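# Place the block on the bench scale's pan

## Task

Set the block down so it rests on the weighing pan of the bench scale, and leave it there without the robot holding it.

## Robot and tools

Robot: two arms, left_arm and right_arm, each ending in a parallel gripper. The fingers point along the gripper's +z axis and open and close along its y axis. The reported end_effector_position is the spot between the finger pads, roughly 1 cm short of the tips. A camera stand sits behind the arms, and an unseen disturbance may occasionally nudge loose objects.

Frames. Scene frame: origin at table-top height, halfway between the nominal arm bases, +z up, +x out over the table, left_arm toward +y (arm names do not match image left/right). Calibrated bases: left_arm at (+0.048, +0.357, +0.046) m, quat_wxyz (+1.000, 0, 0, -0.016); right_arm at (+0.003, -0.249, +0.022) m, quat_wxyz (+1.000, 0, 0, -0.025). Hand positions, quaternions, velocities, targets and wrist-camera poses are given in each arm's own base frame. cam_low and the table use the scene frame. Motion offsets are taken along the current Hand target's own axes. Printed hand poses may be off by a few centimetres, more when reaching far.

The 14-number row (used by execute_actions and move): left_arm dx, dy, dz, rx, ry, rz, opening, then the same seven for right_arm. Always give all 14, each in [-1, 1]. The six pose numbers are an offset from that arm's Hand target at the start of the action or move, not an absolute pose; 1.0 equals 0.6 m for dx/dy/dz and 180 degrees for rotation, and rx, ry, rz form a single rotation vector. Opening is absolute: +1 fully open (0.093 m), -1 closed. Sending zeros for an arm's six pose numbers re-requests its current Hand target; a 0 opening is a real command (half open), so resend the present opening to leave a gripper alone.

execute_actions(actions, cameras): actions is a list of actions; each action is a table of up to 15 rows, one per 1/30 s step, and a short table repeats its last row to fill 15 steps. Every row counts from the action's start pose, not from the previous row, and each new action starts from the updated Hand target, so repeating an offset keeps moving. An empty list returns images and the full state. cameras takes names (cam_low, cam_left_wrist, cam_right_wrist), ["all"] or []; an unknown name invalidates the call.

move(target, speed, blend, opening_speed, grip_force, blocking, cameras): drives grippers in straight lines toward one row or a list of up to 15 rows; every row in the list is an offset from the same starting Hand targets. speed is m/s, 0.002 to 2.9 (default 0.25), one value or one per target; rotation is capped at twice that in rad/s. blend (m) rounds corners in a list; 0 stops at each point. opening_speed is per second on the -1..+1 scale, at least 0.2. grip_force is newtons per finger pad, 10 to 50, one value or one per arm; it persists, and lower values close slowly. blocking=false returns after about 0.5 s while the motion continues. Paths never avoid obstacles or the other arm; avoid routing a gripper near its own base. The result adds a "move:" line: done, off_target, moving, held, fault, plus limits such as paced or held. done means within 10 mm and 2 degrees; it says nothing about contact.

wait(seconds 0 to 10) lets time pass, holding commands. stop brakes a running move. zoom_image(camera, region [x0, y0, x1, y1] in pixels, at most 504 by 504) enlarges the latest image of that camera. finished_scene(scene) ends the scene irreversibly; scene is the current scene's number.

Results: end_effector_position (m) and end_effector_quat_wxyz per arm, Hand target (what later offsets count from), Tool commands, grip_measured (motor position on the opening scale), Joint positions (last entry is the gap in metres), Joint torques, and Joint velocities (possibly reported as within noise). A gripper often rests short of its Hand target, and waiting does not help; resend the gap as an offset. Orientation commands are clipped to 40 degrees from the measured one, so check tilt after moves and correct it.

Gripping: pads meet near -0.94; an object of width w mm is touched at about -0.94 + 0.0208·w. Command about 0.24 below that reading for a firm grip on rigid flat sides; to release, command well above it. Keep sending the closing value while carrying.

Cautions: no drops from height, no fast impacts with the table, scale or other fixed things, and nothing may leave the table. Keep the arms, grippers and wrist cameras from touching each other; never close a gripper on the other arm. Avoid arm stops, hard pushes and strain on camera cables. To end a push, command the target back behind the gripper. Long holds, stretched arms or unreachable targets heat motors: MOTOR HOT shows at 75 °C, and at 90 °C the arm folds and stays idle. Joint limits (rad): waist -2.618 to 3.054, shoulder 0.000 to 3.142, elbow 0.000 to 3.142 (straight at 2.901), wrist pitch and yaw -1.571 to 1.571, wrist roll -2.094 to 2.094. Finish only when the block sits released and still on the pan.

Each tool is called after ">>>" in YAML: its name, and indented under it one key for each argument.

## Session

>>> execute_actions:
  actions: []

Scene clock: 0.00 s.
left_arm: end_effector_position=(+0.2448, -0.1664, +0.1074) grip_measured=+1.000 end_effector_quat_wxyz=(+0.432, -0.017, +0.831, -0.351) | right_arm: end_effector_position=(+0.2291, +0.0898, +0.1241) grip_measured=+1.000 end_effector_quat_wxyz=(+0.476, +0.192, +0.823, +0.242)
Joint positions: left_arm=[-0.526 0.857 0.152 0.311 0.126 -0.65 0.093] | right_arm=[0.581 0.421 0.213 -0.258 0.306 0.849 0.093]
Joint velocities: within noise
Joint torques (N m): no reading
Heat: left arm: 33 °C; right arm: 34 °C.
Hand target: left_arm +0.2480, -0.1682, +0.1166; +0.442, -0.015, +0.823, -0.356 | right_arm +0.2308, +0.0909, +0.1316; +0.482, +0.192, +0.818, +0.248
Tool commands: left_gripper/opening=+1.0 right_gripper/opening=+1.0

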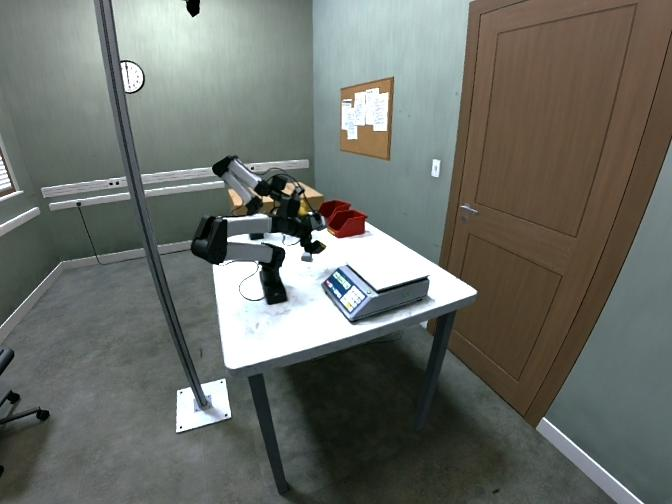

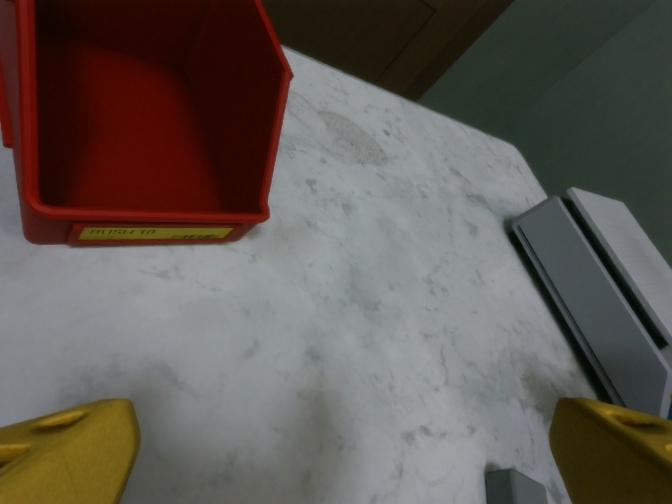

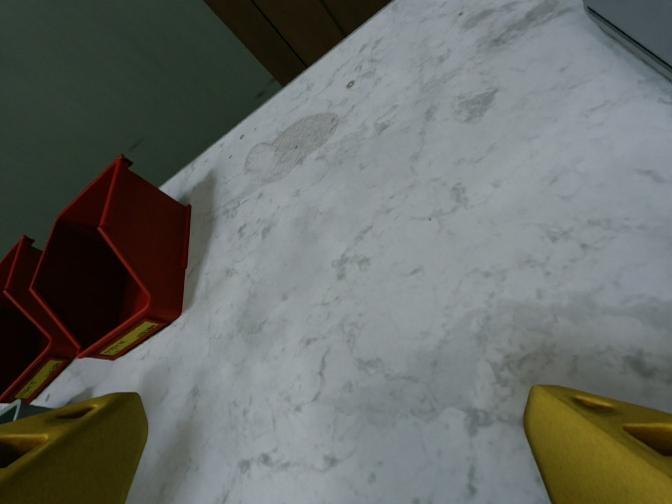

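>>> zoom_image:
  camera: "cam_low"
  region: [200, 150, 480, 360]

>>> zoom_image:
  camera: "cam_left_wrist"
  region: [400, 380, 600, 504]

Scaled by 1.800 from the camera's 672x504 image, which has a finer 960x720 frame.

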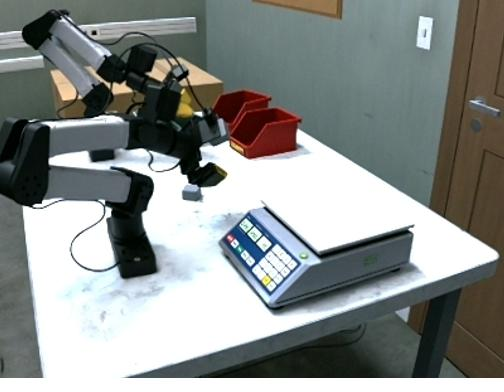

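Scaled by 2.520 from the camera's 672x504 image, which has a finer 960x720 frame.

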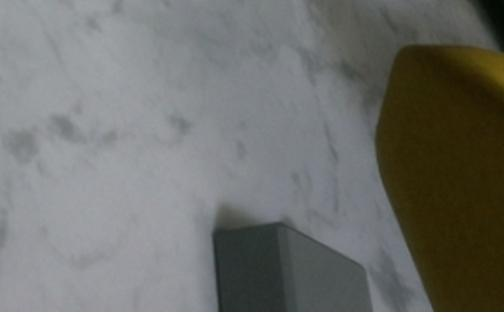

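>>> move:
  target: [0,0,0,0,0,0,1,0.075,0.120,-0.067,0.168,0.327,-0.130,1]
  speed: 0.4
  cameras: ["cam_low","cam_right_wrist"]

Scene clock: 31.90 s.
left_arm: end_effector_position=(+0.2448, -0.1664, +0.1074) grip_measured=+1.000 end_effector_quat_wxyz=(+0.432, -0.017, +0.831, -0.351) | right_arm: end_effector_position=(+0.1792, +0.1579, +0.1522) grip_measured=+1.000 end_effector_quat_wxyz=(+0.001, +0.009, +1.000, -0.011)
Joint positions: left_arm=[-0.526 0.857 0.152 0.311 0.126 -0.65 0.093] | right_arm=[0.735 1.459 1.293 -1.418 0.017 0.752 0.093]
Joint torques (N m): left_arm=[-0.05 -1.78 10.02 2.56 0.01 -0.03] | right_arm=[0.64 -3.29 8.98 0.26 -0.05 -0.14]
Heat: left arm: 39 °C; right arm: 39 °C.
Hand target: left_arm +0.2480, -0.1682, +0.1166; +0.442, -0.015, +0.823, -0.356 | right_arm +0.1800, +0.1648, +0.1595; +0.000, +0.000, +1.000, +0.001
Off the commanded pose: left_arm 0.010 m, 2 deg | right_arm 0.010 m, 2 deg.
move: done
camera_calibration:
cam_right_wrist: T_world_to_cam=[[-0.0407389, -0.998846, 0.0254263, 0.160989], [-0.917512, 0.0474732, 0.394864, 0.14106], [-0.395615, -0.00724262, -0.918388, 0.298433], [0, 0, 0, 1]] pos_world=[0.254048, 0.156268, 0.214285]
Images, in order (width x height): cam_low 672x504, cam_right_wrist 672x504.

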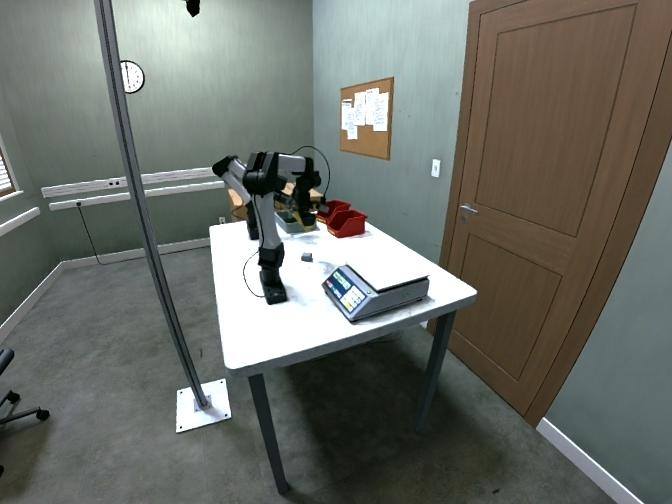

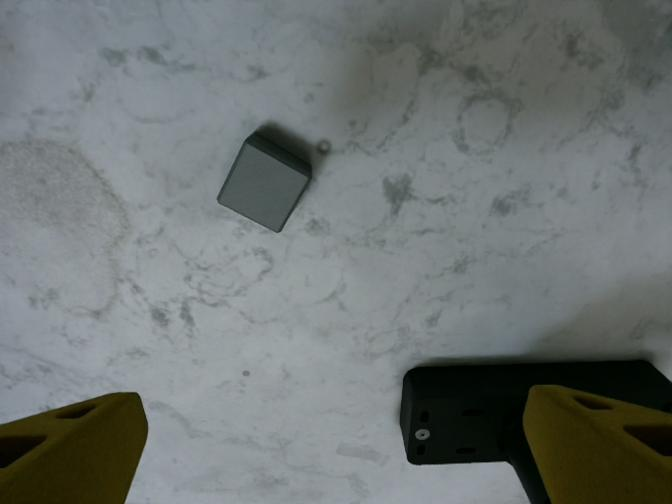

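>>> move:
  target: [0,0,0,0,0,0,1,-0.045,0.055,0.14,0,0,0.15,1]
  speed: 0.3
  cameras: ["cam_right_wrist"]

Scene clock: 43.30 s.
left_arm: end_effector_position=(+0.2448, -0.1664, +0.1074) grip_measured=+1.000 end_effector_quat_wxyz=(+0.432, -0.017, +0.831, -0.351) | right_arm: end_effector_position=(+0.2097, +0.1949, +0.0800) grip_measured=+1.000 end_effector_quat_wxyz=(+0.005, +0.231, +0.973, -0.002)
Joint positions: left_arm=[-0.526 0.857 0.152 0.311 0.126 -0.65 0.093] | right_arm=[0.755 1.645 1.187 -1.111 0.011 1.221 0.093]
Joint torques (N m): left_arm=[-0.1 -1.68 9.98 2.55 0 -0.01] | right_arm=[0.73 -4.96 4.88 0.53 0.02 0.14]
Heat: left arm: 40 °C; right arm: 40 °C.
Hand target: left_arm +0.2480, -0.1682, +0.1166; +0.442, -0.015, +0.823, -0.356 | right_arm +0.2069, +0.1980, +0.0756; +0.000, +0.234, +0.972, +0.001
Off the commanded pose: left_arm 0.010 m, 2 deg | right_arm 0.006 m, 1 deg.
move: done
camera_calibration:
cam_right_wrist: T_world_to_cam=[[-0.469154, -0.8831, 0.00541411, 0.26984], [-0.81351, 0.434554, 0.386477, 0.0991515], [-0.343651, 0.176913, -0.922283, 0.198056], [0, 0, 0, 1]] pos_world=[0.27532, 0.160171, 0.142883]
Images, in order (width x height): cam_right_wrist 672x504.

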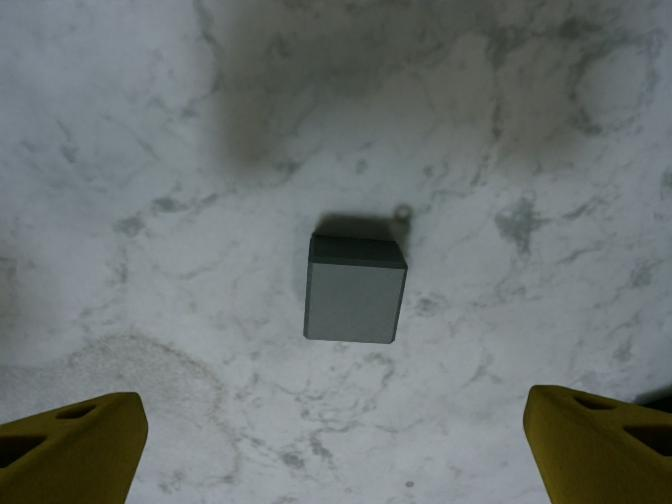

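>>> move:
  target:
    - [0,0,0,0,0,0,1,0.008,-0.0135,0.137,0,0,0.015,1]
    - [0,0,0,0,0,0,1,0.008,-0.0135,0.137,0,0,0.015,-0.6]
  speed: 0.2
  opening_speed: 1.5
  cameras: ["cam_right_wrist"]

Scene clock: 53.23 s.
left_arm: end_effector_position=(+0.2448, -0.1664, +0.1074) grip_measured=+1.000 end_effector_quat_wxyz=(+0.432, -0.017, +0.831, -0.351) | right_arm: end_effector_position=(+0.2022, +0.1904, -0.0026) grip_measured=-0.260 end_effector_quat_wxyz=(+0.005, +0.254, +0.967, -0.002)
Joint positions: left_arm=[-0.526 0.857 0.152 0.311 0.126 -0.65 0.093] | right_arm=[0.762 1.737 0.936 -0.769 0.011 1.276 0.033]
Joint torques (N m): left_arm=[-0.1 -1.84 10.1 2.57 0.01 -0.01] | right_arm=[0.72 -4.88 4.45 0.52 0.02 0.11]
Heat: left arm: 41 °C; right arm: 39 °C.
Hand target: left_arm +0.2480, -0.1682, +0.1166; +0.442, -0.015, +0.823, -0.356 | right_arm +0.1989, +0.1930, -0.0067; +0.000, +0.257, +0.966, +0.001
Off the commanded pose: left_arm 0.010 m, 2 deg | right_arm 0.006 m, 1 deg.
move: done
camera_calibration:
cam_right_wrist: T_world_to_cam=[[-0.511407, -0.859323, 0.00512985, 0.266801], [-0.791543, 0.473376, 0.38649, 0.115083], [-0.334548, 0.193593, -0.922279, 0.115073], [0, 0, 0, 1]] pos_world=[0.266034, 0.152513, 0.0602827]
Images, in order (width x height): cam_right_wrist 672x504.

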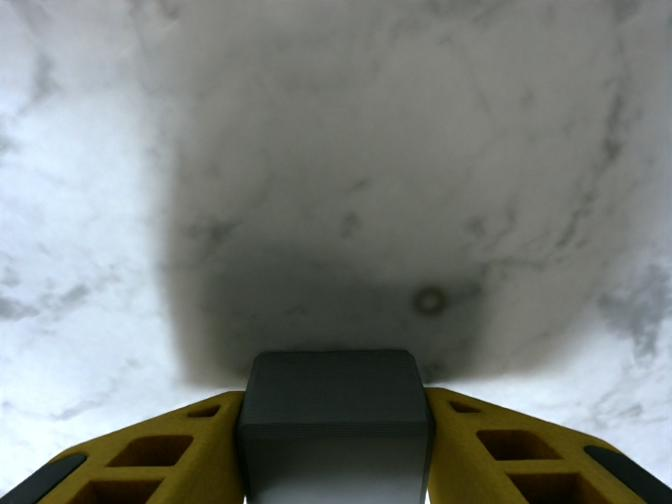

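>>> move:
  target:
    - [0,0,0,0,0,0,1,0,0,-0.25,0,0,0,-0.6]
    - [0,0,0,0,0,0,1,-0.566,-0.391,-0.33,0,0,-0.166,-0.6]
  speed: 0.3
  blend: [0.05,0]
  cameras: ["cam_low","cam_right_wrist"]

>>> zoom_image:
  camera: "cam_low"
  region: [240, 150, 480, 330]

Scene clock: 63.23 s.
left_arm: end_effector_position=(+0.2448, -0.1664, +0.1074) grip_measured=+1.000 end_effector_quat_wxyz=(+0.432, -0.017, +0.831, -0.351) | right_arm: end_effector_position=(+0.3721, -0.1818, +0.1848) grip_measured=-0.261 end_effector_quat_wxyz=(+0.048, +0.009, +0.998, -0.027)
Joint positions: left_arm=[-0.526 0.857 0.152 0.311 0.126 -0.65 0.093] | right_arm=[-0.452 2.082 2.172 -1.552 0.007 -0.434 0.033]
Joint torques (N m): left_arm=[-0.08 -1.78 9.96 2.55 0.03 -0.01] | right_arm=[0.77 -7.99 8.84 0.48 -0.01 -0.11]
Heat: left arm: 42 °C; right arm: 39 °C.
Hand target: left_arm +0.2480, -0.1682, +0.1166; +0.442, -0.015, +0.823, -0.356 | right_arm +0.3774, -0.1795, +0.1907; +0.000, -0.001, +1.000, +0.001
Off the commanded pose: left_arm 0.010 m, 2 deg | right_arm 0.008 m, 6 deg.
joint sent to its limit (right arm) — joint 4 (wrist pitch), lower limit. The joint targets are off in orientation, not in position.
move: off_target (right_arm)
camera_calibration:
cam_right_wrist: T_world_to_cam=[[-0.0432188, -0.99761, 0.0539125, -0.175422], [-0.950526, 0.0576749, 0.305245, 0.351949], [-0.307625, -0.0380529, -0.950746, 0.369883], [0, 0, 0, 1]] pos_world=[0.440741, -0.181227, 0.253692]
Images, in order (width x height): cam_low 672x504, cam_right_wrist 672x504.

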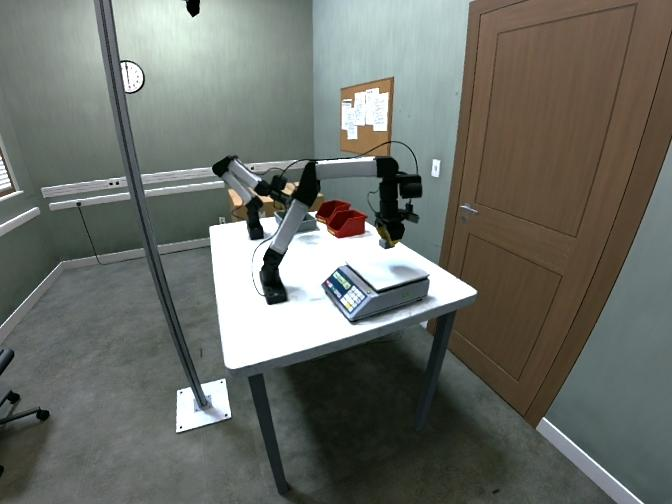

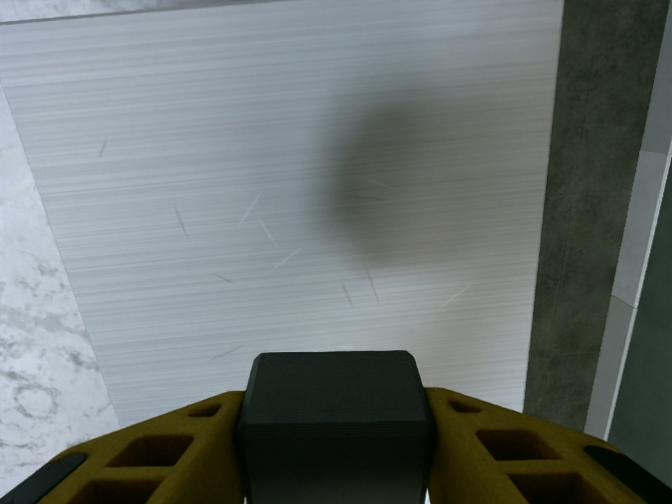

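Scaled by 2.100 from the camera's 672x504 image, which has a finer 960x720 frame.

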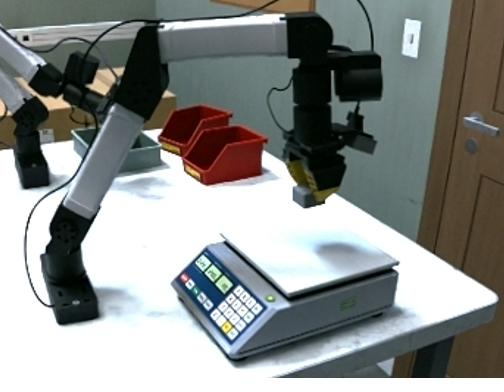

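>>> move:
  target: [0,0,0,0,0,0,1,-0.017,0,0.14,0,0,0,-0.6]
  speed: 0.25
  cameras: ["cam_low","cam_right_wrist"]

>>> zoom_image:
  camera: "cam_low"
  region: [310, 220, 450, 325]

Scene clock: 74.87 s.
left_arm: end_effector_position=(+0.2448, -0.1664, +0.1074) grip_measured=+1.000 end_effector_quat_wxyz=(+0.432, -0.017, +0.831, -0.351) | right_arm: end_effector_position=(+0.3830, -0.1815, +0.1059) grip_measured=-0.261 end_effector_quat_wxyz=(-0.009, +0.002, +1.000, +0.000)
Joint positions: left_arm=[-0.526 0.857 0.152 0.311 0.126 -0.65 0.093] | right_arm=[-0.44 2.207 2.056 -1.437 0.007 -0.435 0.033]
Joint torques (N m): left_arm=[-0.03 -1.73 10.02 2.57 0.03 -0.01] | right_arm=[0.64 -10 5.79 0.51 -0.01 -0.06]
Heat: left arm: 43 °C; right arm: 41 °C.
Hand target: left_arm +0.2480, -0.1682, +0.1166; +0.442, -0.015, +0.823, -0.356 | right_arm +0.3876, -0.1794, +0.1067; +0.000, -0.001, +1.000, +0.001
Off the commanded pose: left_arm 0.010 m, 2 deg | right_arm 0.005 m, 1 deg.
move: done
camera_calibration:
cam_right_wrist: T_world_to_cam=[[-0.027738, -0.99961, 0.00321621, -0.171338], [-0.909728, 0.0265771, 0.414353, 0.3535], [-0.414277, 0.00856746, -0.91011, 0.343306], [0, 0, 0, 1]] pos_world=[0.45906, -0.183607, 0.166523]
Images, in order (width x height): cam_low 672x504, cam_right_wrist 672x504.

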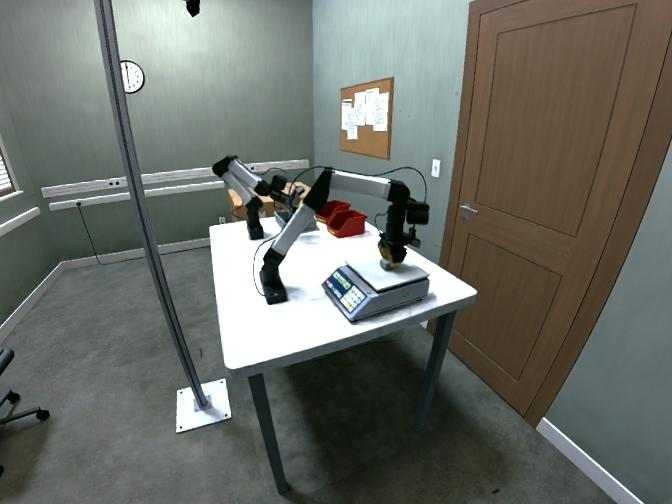

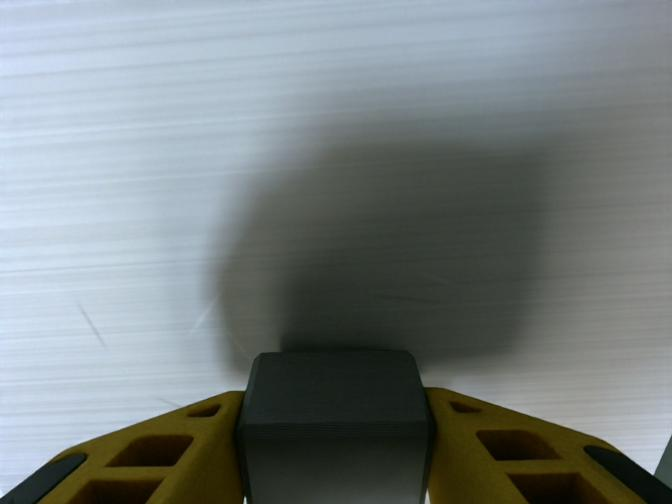

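Scaled by 3.600 from the camera's 672x504 image, which has a finer 960x720 frame.

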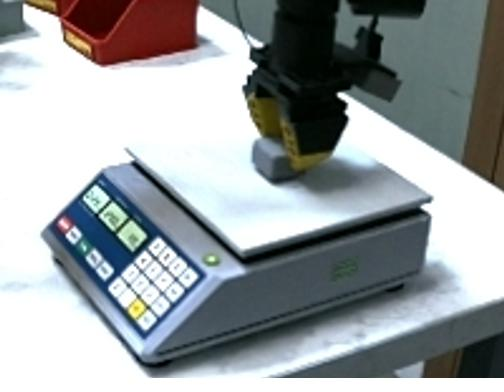

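>>> move:
  target: [0,0,0,0,0,0,1,0,0,0.022,0,0,0,-0.6]
  speed: 0.03
  cameras: ["cam_right_wrist"]

Scene clock: 77.83 s.
left_arm: end_effector_position=(+0.2448, -0.1664, +0.1074) grip_measured=+1.000 end_effector_quat_wxyz=(+0.432, -0.017, +0.831, -0.351) | right_arm: end_effector_position=(+0.3842, -0.1821, +0.1017) grip_measured=-0.261 end_effector_quat_wxyz=(-0.005, +0.002, +1.000, -0.002)
Joint positions: left_arm=[-0.526 0.857 0.152 0.311 0.126 -0.65 0.093] | right_arm=[-0.44 2.199 2.027 -1.405 0.007 -0.435 0.033]
Joint torques (N m): left_arm=[-0.05 -1.8 9.98 2.54 0.04 -0.02] | right_arm=[0.65 -9.62 3.41 0.8 -0.01 -0.06]
Heat: left arm: 43 °C; right arm: 41 °C.
Hand target: left_arm +0.2480, -0.1682, +0.1166; +0.442, -0.015, +0.823, -0.356 | right_arm +0.3876, -0.1793, +0.0936; +0.000, -0.001, +1.000, +0.001
Off the commanded pose: left_arm 0.010 m, 2 deg | right_arm 0.009 m, 1 deg.
move: done
camera_calibration:
cam_right_wrist: T_world_to_cam=[[-0.0277941, -0.999586, 0.00738452, -0.172259], [-0.913543, 0.0283991, 0.405748, 0.359028], [-0.40579, 0.00453134, -0.913955, 0.336284], [0, 0, 0, 1]] pos_world=[0.45966, -0.183907, 0.162945]
Images, in order (width x height): cam_right_wrist 672x504.

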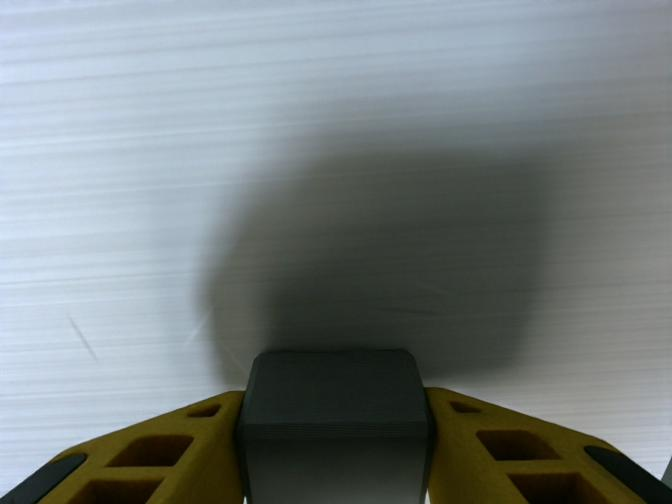

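>>> move:
  target: [0,0,0,0,0,0,1,0,0,0.018,0,0,0,-0.6]
  speed: 0.03
  cameras: ["cam_low","cam_right_wrist"]

>>> zoom_image:
  camera: "cam_low"
  region: [350, 230, 434, 293]

Scene clock: 81.77 s.
left_arm: end_effector_position=(+0.2448, -0.1664, +0.1074) grip_measured=+1.000 end_effector_quat_wxyz=(+0.432, -0.017, +0.831, -0.351) | right_arm: end_effector_position=(+0.3840, -0.1820, +0.1011) grip_measured=-0.261 end_effector_quat_wxyz=(+0.004, +0.003, +1.000, -0.006)
Joint positions: left_arm=[-0.526 0.857 0.152 0.311 0.126 -0.65 0.093] | right_arm=[-0.44 2.176 1.987 -1.371 0.007 -0.435 0.033]
Joint torques (N m): left_arm=[-0.08 -1.73 10.03 2.55 0.02 0] | right_arm=[0.64 -7.83 2.82 0.95 -0.01 -0.06]
Heat: left arm: 44 °C; right arm: 40 °C.
Hand target: left_arm +0.2480, -0.1682, +0.1166; +0.442, -0.015, +0.823, -0.356 | right_arm +0.3877, -0.1793, +0.0828; +0.000, -0.001, +1.000, +0.001
Off the commanded pose: left_arm 0.010 m, 2 deg | right_arm 0.019 m, 1 deg.
move: off_target (right_arm)
camera_calibration:
cam_right_wrist: T_world_to_cam=[[-0.028028, -0.999498, 0.0147473, -0.172779], [-0.920158, 0.0315615, 0.390273, 0.3638], [-0.390543, -0.00263131, -0.920581, 0.329158], [0, 0, 0, 1]] pos_world=[0.458461, -0.183308, 0.163584]
Images, in order (width x height): cam_low 672x504, cam_right_wrist 672x504.

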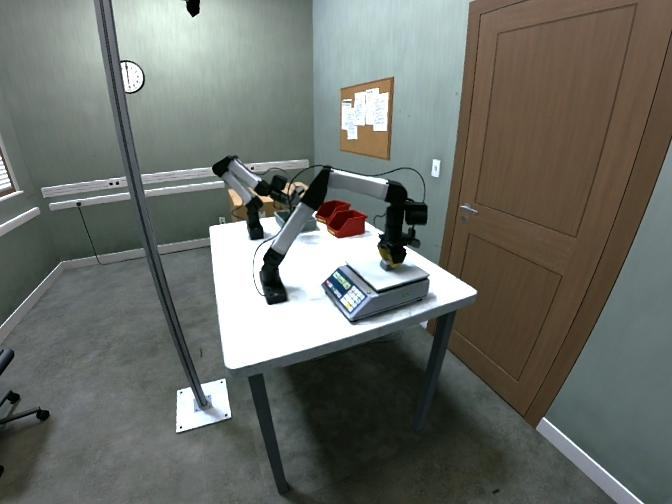

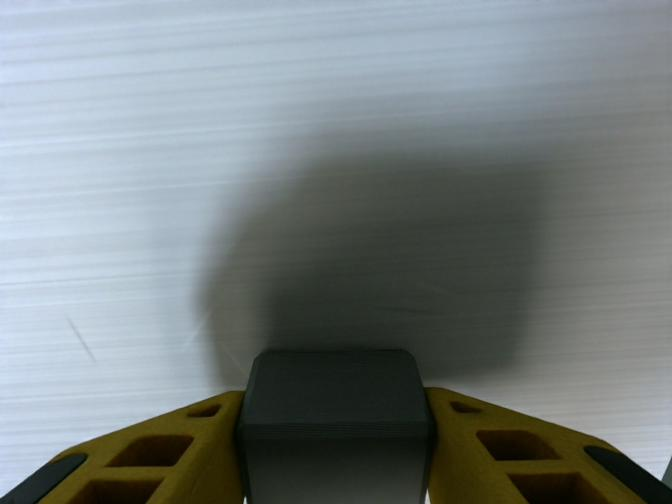

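Scaled by 6.000 from the camera's 672x504 image, which has a finer 960x720 frame.

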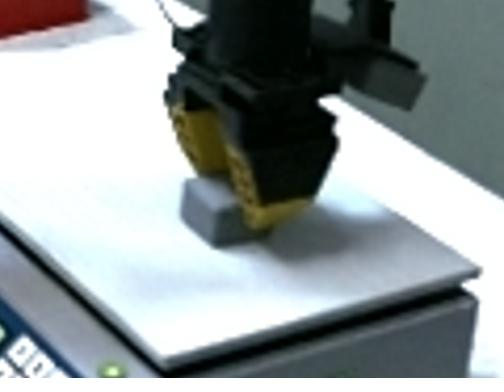

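>>> move:
  target:
    - [0,0,0,0,0,0,1,0,0,-0.024,0,0,0,-0.6]
    - [0,0,0,0,0,0,1,0,0,-0.024,0,0,0,0.6]
    - [0,0,0,0,0,0,1,0,0,-0.18,0,0,0,0.6]
  speed: [0.05,0.1,0.2]
  opening_speed: 1.2
  cameras: ["cam_low","cam_right_wrist"]

Scene clock: 87.60 s.
left_arm: end_effector_position=(+0.2448, -0.1664, +0.1074) grip_measured=+1.000 end_effector_quat_wxyz=(+0.432, -0.017, +0.831, -0.351) | right_arm: end_effector_position=(+0.3857, -0.1828, +0.1665) grip_measured=+0.598 end_effector_quat_wxyz=(+0.035, +0.003, +0.999, -0.021)
Joint positions: left_arm=[-0.526 0.857 0.152 0.311 0.126 -0.65 0.093] | right_arm=[-0.44 2.158 2.219 -1.551 0.007 -0.435 0.074]
Joint torques (N m): left_arm=[-0.06 -1.74 10.02 2.54 0 -0.02] | right_arm=[0.62 -12.52 8.54 0.42 0 -0.07]
Heat: left arm: 44 °C; right arm: 40 °C.
Hand target: left_arm +0.2480, -0.1682, +0.1166; +0.442, -0.015, +0.823, -0.356 | right_arm +0.3877, -0.1795, +0.1906; +0.000, -0.001, +1.000, +0.001
Off the commanded pose: left_arm 0.010 m, 2 deg | right_arm 0.025 m, 5 deg.
joint sent to its limit (right arm) — joint 4 (wrist pitch), lower limit. The joint targets are off in orientation, not in position.
move: off_target (right_arm)
camera_calibration:
cam_right_wrist: T_world_to_cam=[[-0.0298648, -0.99864, 0.042739, -0.178328], [-0.94303, 0.0423251, 0.330006, 0.360654], [-0.331366, -0.0304486, -0.943011, 0.365986], [0, 0, 0, 1]] pos_world=[0.456057, -0.182206, 0.233732]
Images, in order (width x height): cam_low 672x504, cam_right_wrist 672x504.

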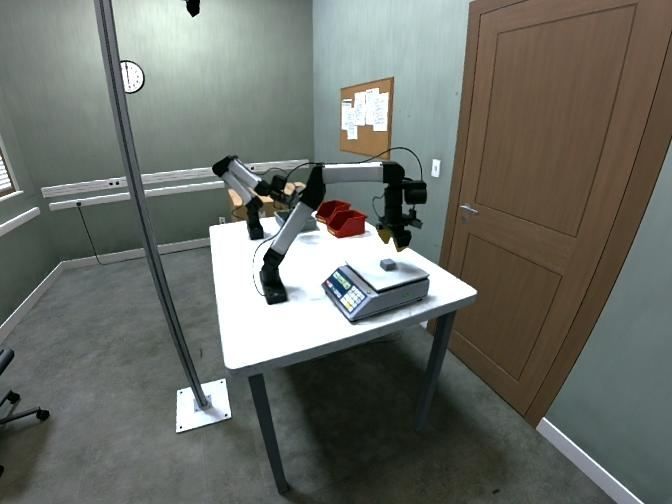

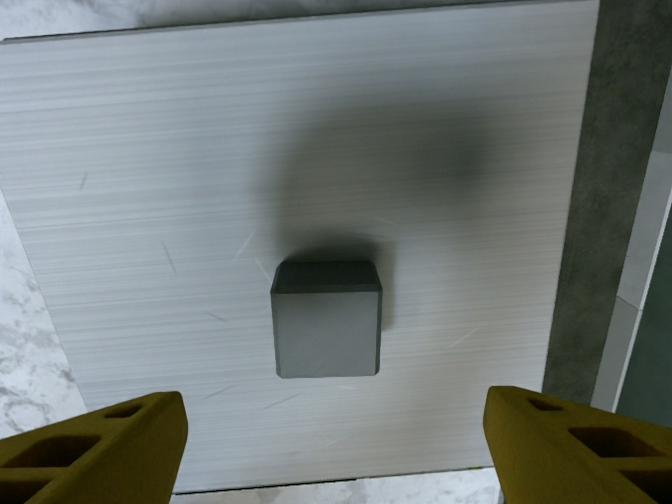

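Block is on the pan, released.

>>> finished_scene:
  scene: 1

The scene is finished: the task was done.


## Next scene

The same job, from a new start.

>>> execute_actions:
  actions: []

>>> zoom_image:
  camera: "cam_low"
  region: [200, 150, 480, 360]

Scene clock: 0.00 s.
left_arm: end_effector_position=(+0.2582, +0.0057, +0.1836) grip_measured=+1.000 end_effector_quat_wxyz=(+0.518, -0.140, +0.843, +0.042) | right_arm: end_effector_position=(+0.2336, -0.0192, +0.2171) grip_measured=+1.000 end_effector_quat_wxyz=(+0.562, -0.042, +0.825, -0.046)
Joint positions: left_arm=[-0.264 0.61 0.505 -0.43 -0.448 -0.334 0.093] | right_arm=[-0.185 0.384 0.523 -0.517 -0.144 -0.189 0.093]
Joint velocities: within noise
Joint torques (N m): no reading
Heat: left arm: 31 °C; right arm: 32 °C.
Hand target: left_arm +0.2599, +0.0054, +0.1908; +0.526, -0.142, +0.837, +0.039 | right_arm +0.2345, -0.0193, +0.2247; +0.569, -0.042, +0.820, -0.047
Tool commands: left_gripper/opening=+1.0 right_gripper/opening=+1.0
camera_calibration:
cam_left_wrist: T_world_to_cam=[[0.274739, -0.959271, 0.0657106, -0.0754327], [-0.752549, -0.257064, -0.60629, 0.344528], [0.598488, 0.117121, -0.792524, 0.0758398], [0, 0, 0, 1]] pos_world=[0.23461, 0.00732301, 0.273946]
cam_right_wrist: T_world_to_cam=[[0.006114, -0.994729, 0.10236, -0.0428896], [-0.705471, -0.0768371, -0.704562, 0.360405], [0.708713, -0.0679042, -0.702222, 0.0722152], [0, 0, 0, 1]] pos_world=[0.203338, -0.0100673, 0.309029]

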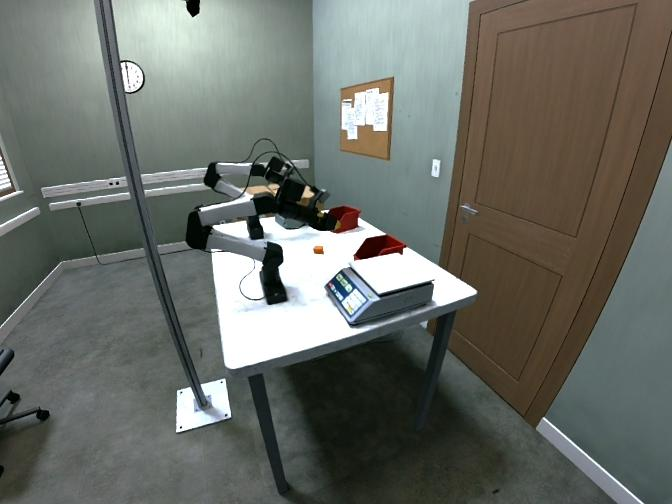

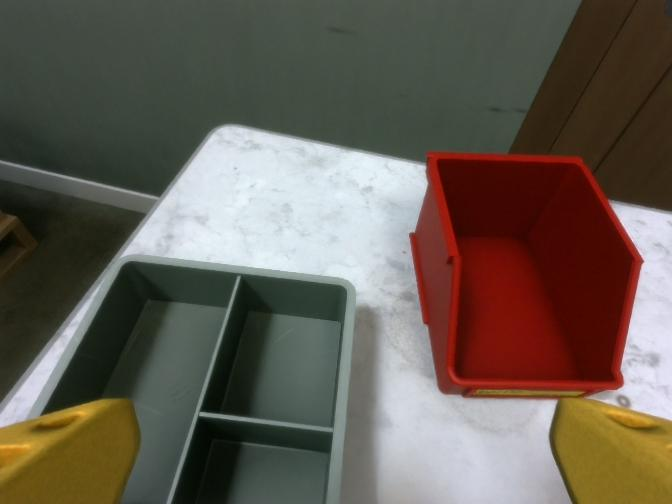

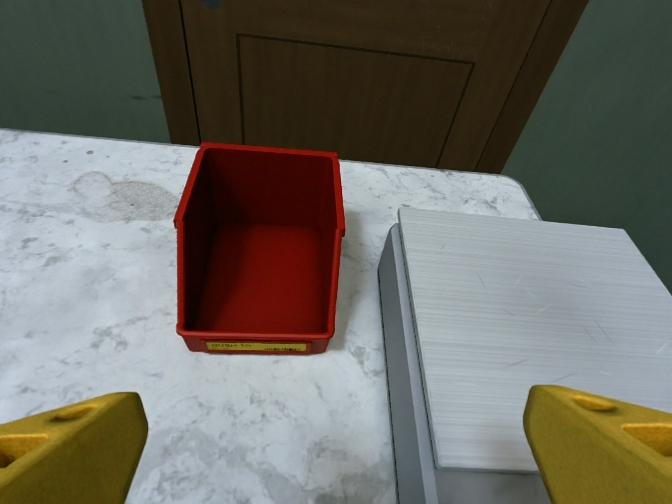

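Scaled by 1.800 from the camera's 672x504 image, which has a finer 960x720 frame.

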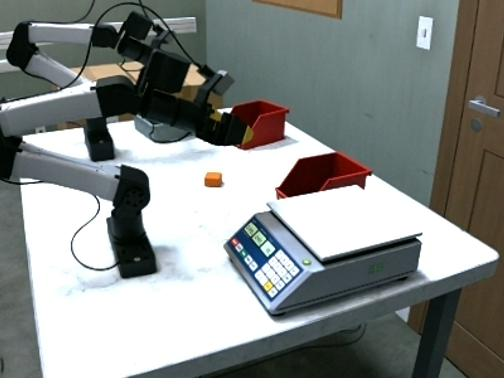

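>>> move:
  target: [0,0,0,0,0,0,1,0.069,0.456,0.061,-0.032,0.386,0.028,1]
  speed: 0.4
  cameras: ["cam_right_wrist"]

Scene clock: 13.97 s.
left_arm: end_effector_position=(+0.2582, +0.0057, +0.1836) grip_measured=+1.000 end_effector_quat_wxyz=(+0.518, -0.140, +0.843, +0.042) | right_arm: end_effector_position=(+0.2491, +0.2384, +0.1328) grip_measured=+1.000 end_effector_quat_wxyz=(+0.001, -0.005, +1.000, -0.013)
Joint positions: left_arm=[-0.264 0.61 0.505 -0.43 -0.448 -0.334 0.093] | right_arm=[0.773 1.866 1.661 -1.383 0.02 0.762 0.093]
Joint torques (N m): left_arm=[-0.02 -0.35 10.25 2.42 -0.18 -0.04] | right_arm=[0.49 -6.43 9.17 0.2 0.01 0.11]
Heat: left arm: 34 °C; right arm: 36 °C.
Hand target: left_arm +0.2599, +0.0054, +0.1908; +0.526, -0.142, +0.837, +0.039 | right_arm +0.2501, +0.2460, +0.1392; +0.000, -0.001, +1.000, -0.001
Off the commanded pose: left_arm 0.007 m, 1 deg | right_arm 0.010 m, 1 deg.
move: done
camera_calibration:
cam_right_wrist: T_world_to_cam=[[-0.0121286, -0.999499, 0.0292325, 0.237231], [-0.91856, 0.0226882, 0.39463, 0.215218], [-0.395095, -0.0220654, -0.918375, 0.312351], [0, 0, 0, 1]] pos_world=[0.323976, 0.239121, 0.194989]
Images, in order (width x height): cam_right_wrist 672x504.

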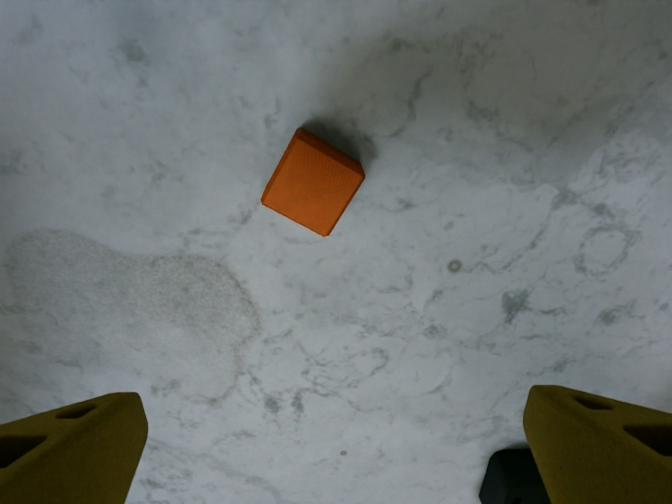

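>>> move:
  target:
    - [0,0,0,0,0,0,1,-0.033,0.002,0.10,0,0,0.148,1]
    - [0,0,0,0,0,0,1,-0.033,0.002,0.24,0,0,0.148,1]
    - [0,0,0,0,0,0,1,-0.033,0.002,0.24,0,0,0.148,-0.6]
  speed: [0.3,0.15,0.15]
  blend: [0.01,0,0]
  opening_speed: 1.5
  cameras: ["cam_low","cam_right_wrist"]

>>> zoom_image:
  camera: "cam_low"
  region: [240, 190, 450, 330]

Scene clock: 25.47 s.
left_arm: end_effector_position=(+0.2582, +0.0057, +0.1836) grip_measured=+1.000 end_effector_quat_wxyz=(+0.518, -0.140, +0.843, +0.042) | right_arm: end_effector_position=(+0.2704, +0.2465, -0.0009) grip_measured=-0.230 end_effector_quat_wxyz=(+0.006, +0.221, +0.975, -0.006)
Joint positions: left_arm=[-0.264 0.61 0.505 -0.43 -0.448 -0.334 0.093] | right_arm=[0.747 2.036 1.353 -0.89 0.017 1.192 0.034]
Joint torques (N m): left_arm=[-0.14 -0.21 10.26 2.41 -0.17 -0.07] | right_arm=[-0.46 -7.6 4.93 0.49 -0.01 0.11]
Heat: left arm: 37 °C; right arm: 38 °C.
Hand target: left_arm +0.2599, +0.0054, +0.1908; +0.526, -0.142, +0.837, +0.039 | right_arm +0.2699, +0.2470, -0.0048; +0.000, +0.230, +0.973, -0.001
Off the commanded pose: left_arm 0.007 m, 1 deg | right_arm 0.004 m, 1 deg.
move: done
camera_calibration:
cam_right_wrist: T_world_to_cam=[[-0.45091, -0.892493, 0.0116623, 0.341709], [-0.822523, 0.420563, 0.382861, 0.163263], [-0.346606, 0.163044, -0.923732, 0.139314], [0, 0, 0, 1]] pos_world=[0.336655, 0.213596, 0.0621963]
Images, in order (width x height): cam_low 672x504, cam_right_wrist 672x504.

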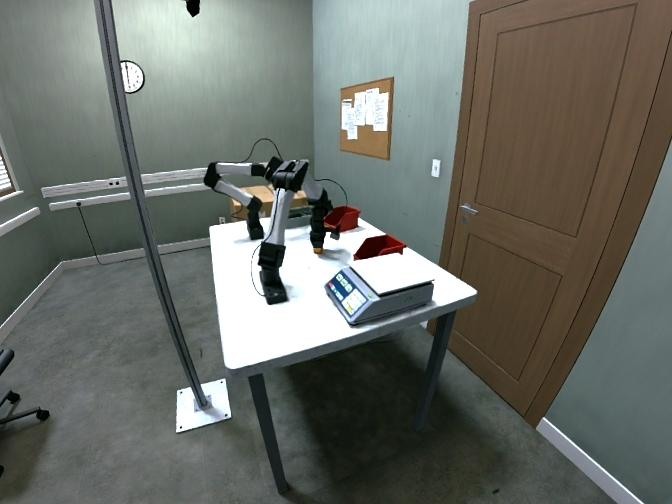

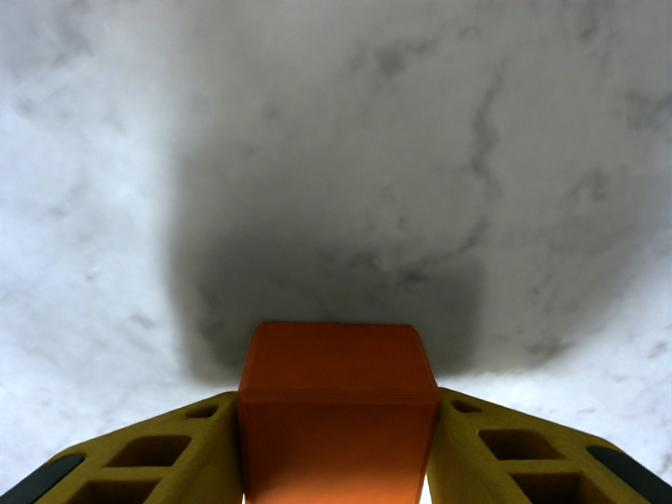

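Scaled by 2.400 from the camera's 672x504 image, which has a finer 960x720 frame.

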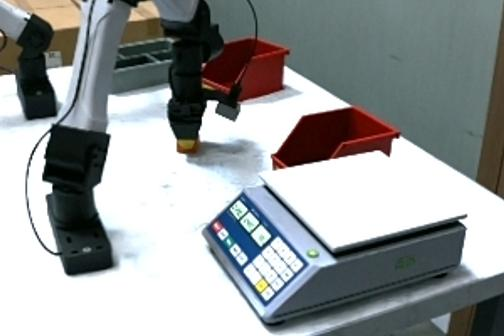

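>>> move:
  target:
    - [0,0,0,0,0,0,1,0,0,-0.27,0,0,0,-0.6]
    - [0,0,0,0,0,0,1,-0.506,-0.544,-0.30,0,0,-0.148,-0.6]
    - [0,0,0,0,0,0,1,-0.506,-0.544,-0.21,0,0,-0.148,-0.6]
  speed: [0.3,0.35,0.15]
  blend: [0.05,0.015,0]
  cameras: ["cam_low","cam_right_wrist"]

>>> zoom_image:
  camera: "cam_low"
  region: [310, 220, 450, 325]

Scene clock: 34.83 s.
left_arm: end_effector_position=(+0.2582, +0.0057, +0.1836) grip_measured=+1.000 end_effector_quat_wxyz=(+0.518, -0.140, +0.843, +0.042) | right_arm: end_effector_position=(+0.3925, -0.1835, +0.1249) grip_measured=-0.244 end_effector_quat_wxyz=(-0.004, +0.008, +1.000, -0.005)
Joint positions: left_arm=[-0.264 0.61 0.505 -0.43 -0.448 -0.334 0.093] | right_arm=[-0.433 2.253 2.208 -1.528 0.011 -0.416 0.033]
Joint torques (N m): left_arm=[-0.08 -0.31 10.3 2.4 -0.17 -0.07] | right_arm=[0.61 -9.73 5.19 0.53 -0.02 -0.21]
Heat: left arm: 38 °C; right arm: 38 °C.
Hand target: left_arm +0.2599, +0.0054, +0.1908; +0.526, -0.142, +0.837, +0.039 | right_arm +0.3958, -0.1805, +0.1217; +0.000, -0.001, +1.000, -0.001
Off the commanded pose: left_arm 0.007 m, 1 deg | right_arm 0.005 m, 1 deg.
move: done
camera_calibration:
cam_right_wrist: T_world_to_cam=[[-0.0393015, -0.99914, 0.013201, -0.169742], [-0.914152, 0.0412865, 0.403263, 0.360207], [-0.403462, 0.00378111, -0.914989, 0.359975], [0, 0, 0, 1]] pos_world=[0.467849, -0.185829, 0.186356]
Images, in order (width x height): cam_low 672x504, cam_right_wrist 672x504.

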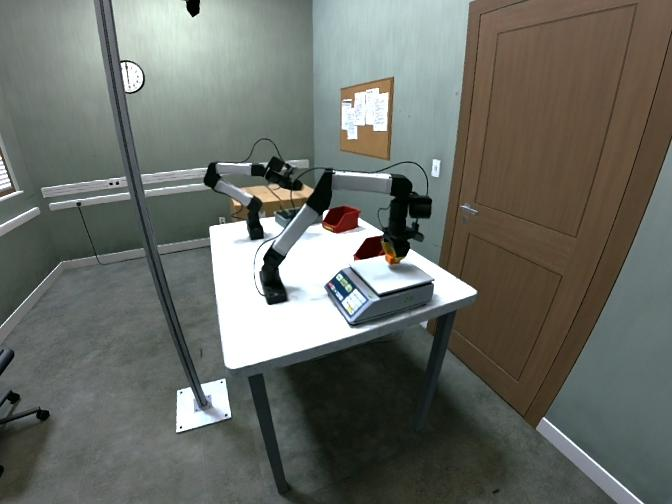

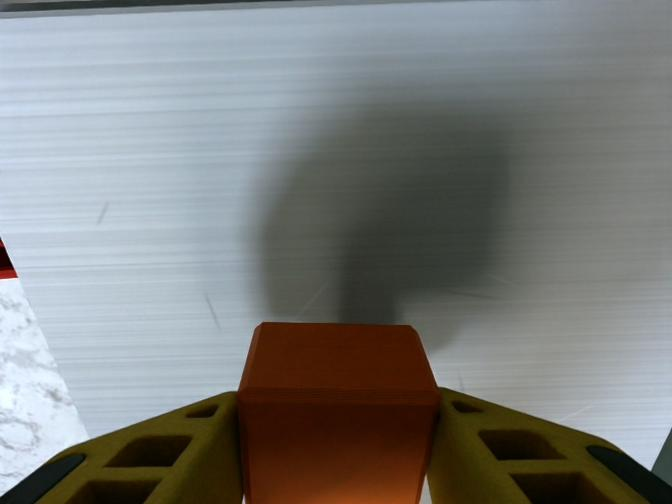

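Scaled by 3.600 from the camera's 672x504 image, which has a finer 960x720 frame.

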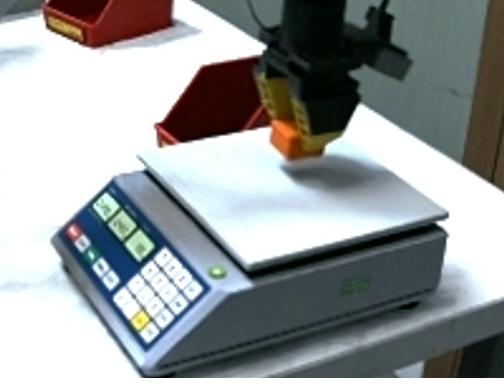

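>>> move:
  target: [0,0,0,0,0,0,1,0.005,0,0.055,0,0,0,-0.6]
  speed: 0.04
  cameras: ["cam_low"]

>>> zoom_image:
  camera: "cam_low"
  region: [350, 230, 434, 293]

Scene clock: 38.80 s.
left_arm: end_effector_position=(+0.2582, +0.0057, +0.1836) grip_measured=+1.000 end_effector_quat_wxyz=(+0.518, -0.140, +0.843, +0.042) | right_arm: end_effector_position=(+0.3887, -0.1817, +0.1027) grip_measured=-0.244 end_effector_quat_wxyz=(-0.002, +0.007, +1.000, -0.005)
Joint positions: left_arm=[-0.264 0.61 0.505 -0.43 -0.448 -0.334 0.093] | right_arm=[-0.433 2.21 2.047 -1.408 0.011 -0.418 0.033]
Joint torques (N m): left_arm=[-0.05 -0.35 10.21 2.42 -0.2 -0.06] | right_arm=[0.32 -8.7 3.14 0.91 -0.02 -0.21]
Heat: left arm: 38 °C; right arm: 37 °C.
Hand target: left_arm +0.2599, +0.0054, +0.1908; +0.526, -0.142, +0.837, +0.039 | right_arm +0.3927, -0.1805, +0.0888; +0.000, -0.001, +1.000, -0.001
Off the commanded pose: left_arm 0.007 m, 1 deg | right_arm 0.015 m, 1 deg.
move: off_target (right_arm)
Images, in order (width x height): cam_low 672x504.

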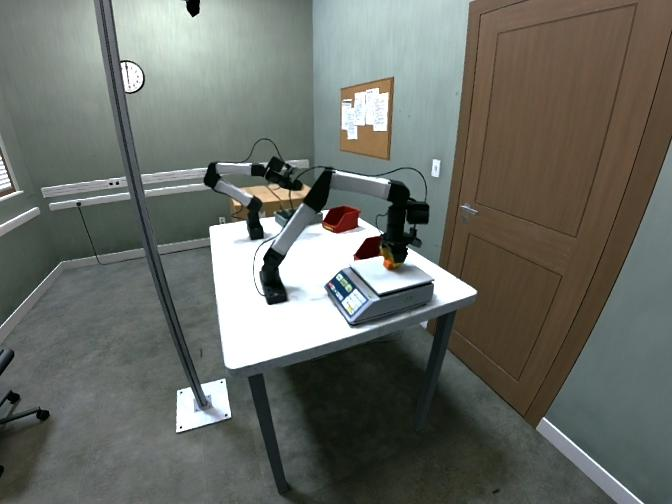

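Scaled by 6.000 from the camera's 672x504 image, which has a finer 960x720 frame.

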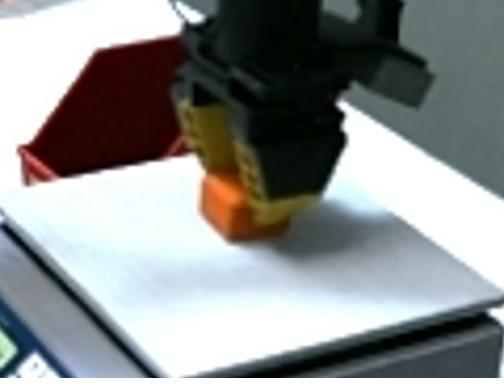

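Contact as predicted.

>>> move:
  target:
    - [0,0,0,0,0,0,1,0,0,-0.010,0,0,0,-0.6]
    - [0,0,0,0,0,0,1,0,0,-0.010,0,0,0,0.6]
    - [0,0,0,0,0,0,1,0,0,-0.12,0,0,0,0.6]
  speed: [0.05,0.1,0.2]
  opening_speed: 1.2
  cameras: ["cam_right_wrist"]

Scene clock: 44.60 s.
left_arm: end_effector_position=(+0.2582, +0.0057, +0.1836) grip_measured=+1.000 end_effector_quat_wxyz=(+0.518, -0.140, +0.843, +0.042) | right_arm: end_effector_position=(+0.3900, -0.1823, +0.1397) grip_measured=+0.598 end_effector_quat_wxyz=(+0.005, +0.006, +1.000, -0.009)
Joint positions: left_arm=[-0.264 0.61 0.505 -0.43 -0.448 -0.334 0.093] | right_arm=[-0.433 2.228 2.226 -1.552 0.011 -0.42 0.074]
Joint torques (N m): left_arm=[-0.03 -0.36 10.19 2.42 -0.18 -0.08] | right_arm=[0.34 -12.51 8.34 0.27 -0.02 -0.19]
Heat: left arm: 39 °C; right arm: 38 °C.
Hand target: left_arm +0.2599, +0.0054, +0.1908; +0.526, -0.142, +0.837, +0.039 | right_arm +0.3927, -0.1804, +0.1607; +0.000, -0.001, +1.000, -0.001
Off the commanded pose: left_arm 0.007 m, 1 deg | right_arm 0.021 m, 1 deg.
joint sent to its limit (right arm) — joint 4 (wrist pitch), lower limit. The joint targets are off in orientation, not in position.
move: off_target (right_arm)
camera_calibration:
cam_right_wrist: T_world_to_cam=[[-0.0357191, -0.999144, 0.0208588, -0.171308], [-0.9214, 0.0410075, 0.386445, 0.357008], [-0.38697, -0.00541583, -0.922077, 0.365467], [0, 0, 0, 1]] pos_world=[0.464253, -0.183822, 0.202598]
Images, in order (width x height): cam_right_wrist 672x504.

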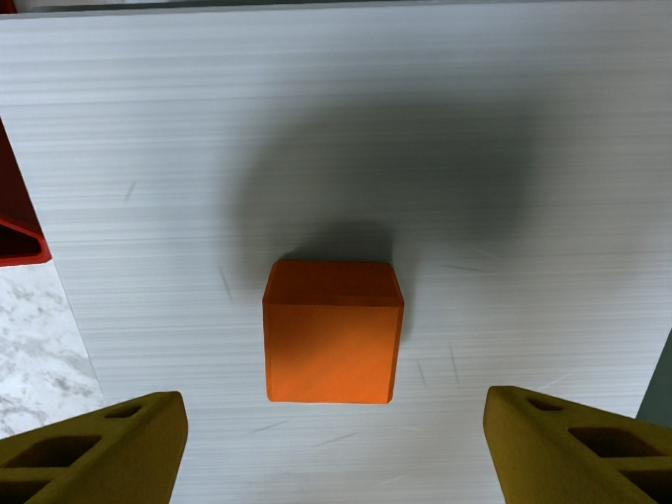

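>>> finished_scene:
  scene: 2

The scene is finished: the task was done.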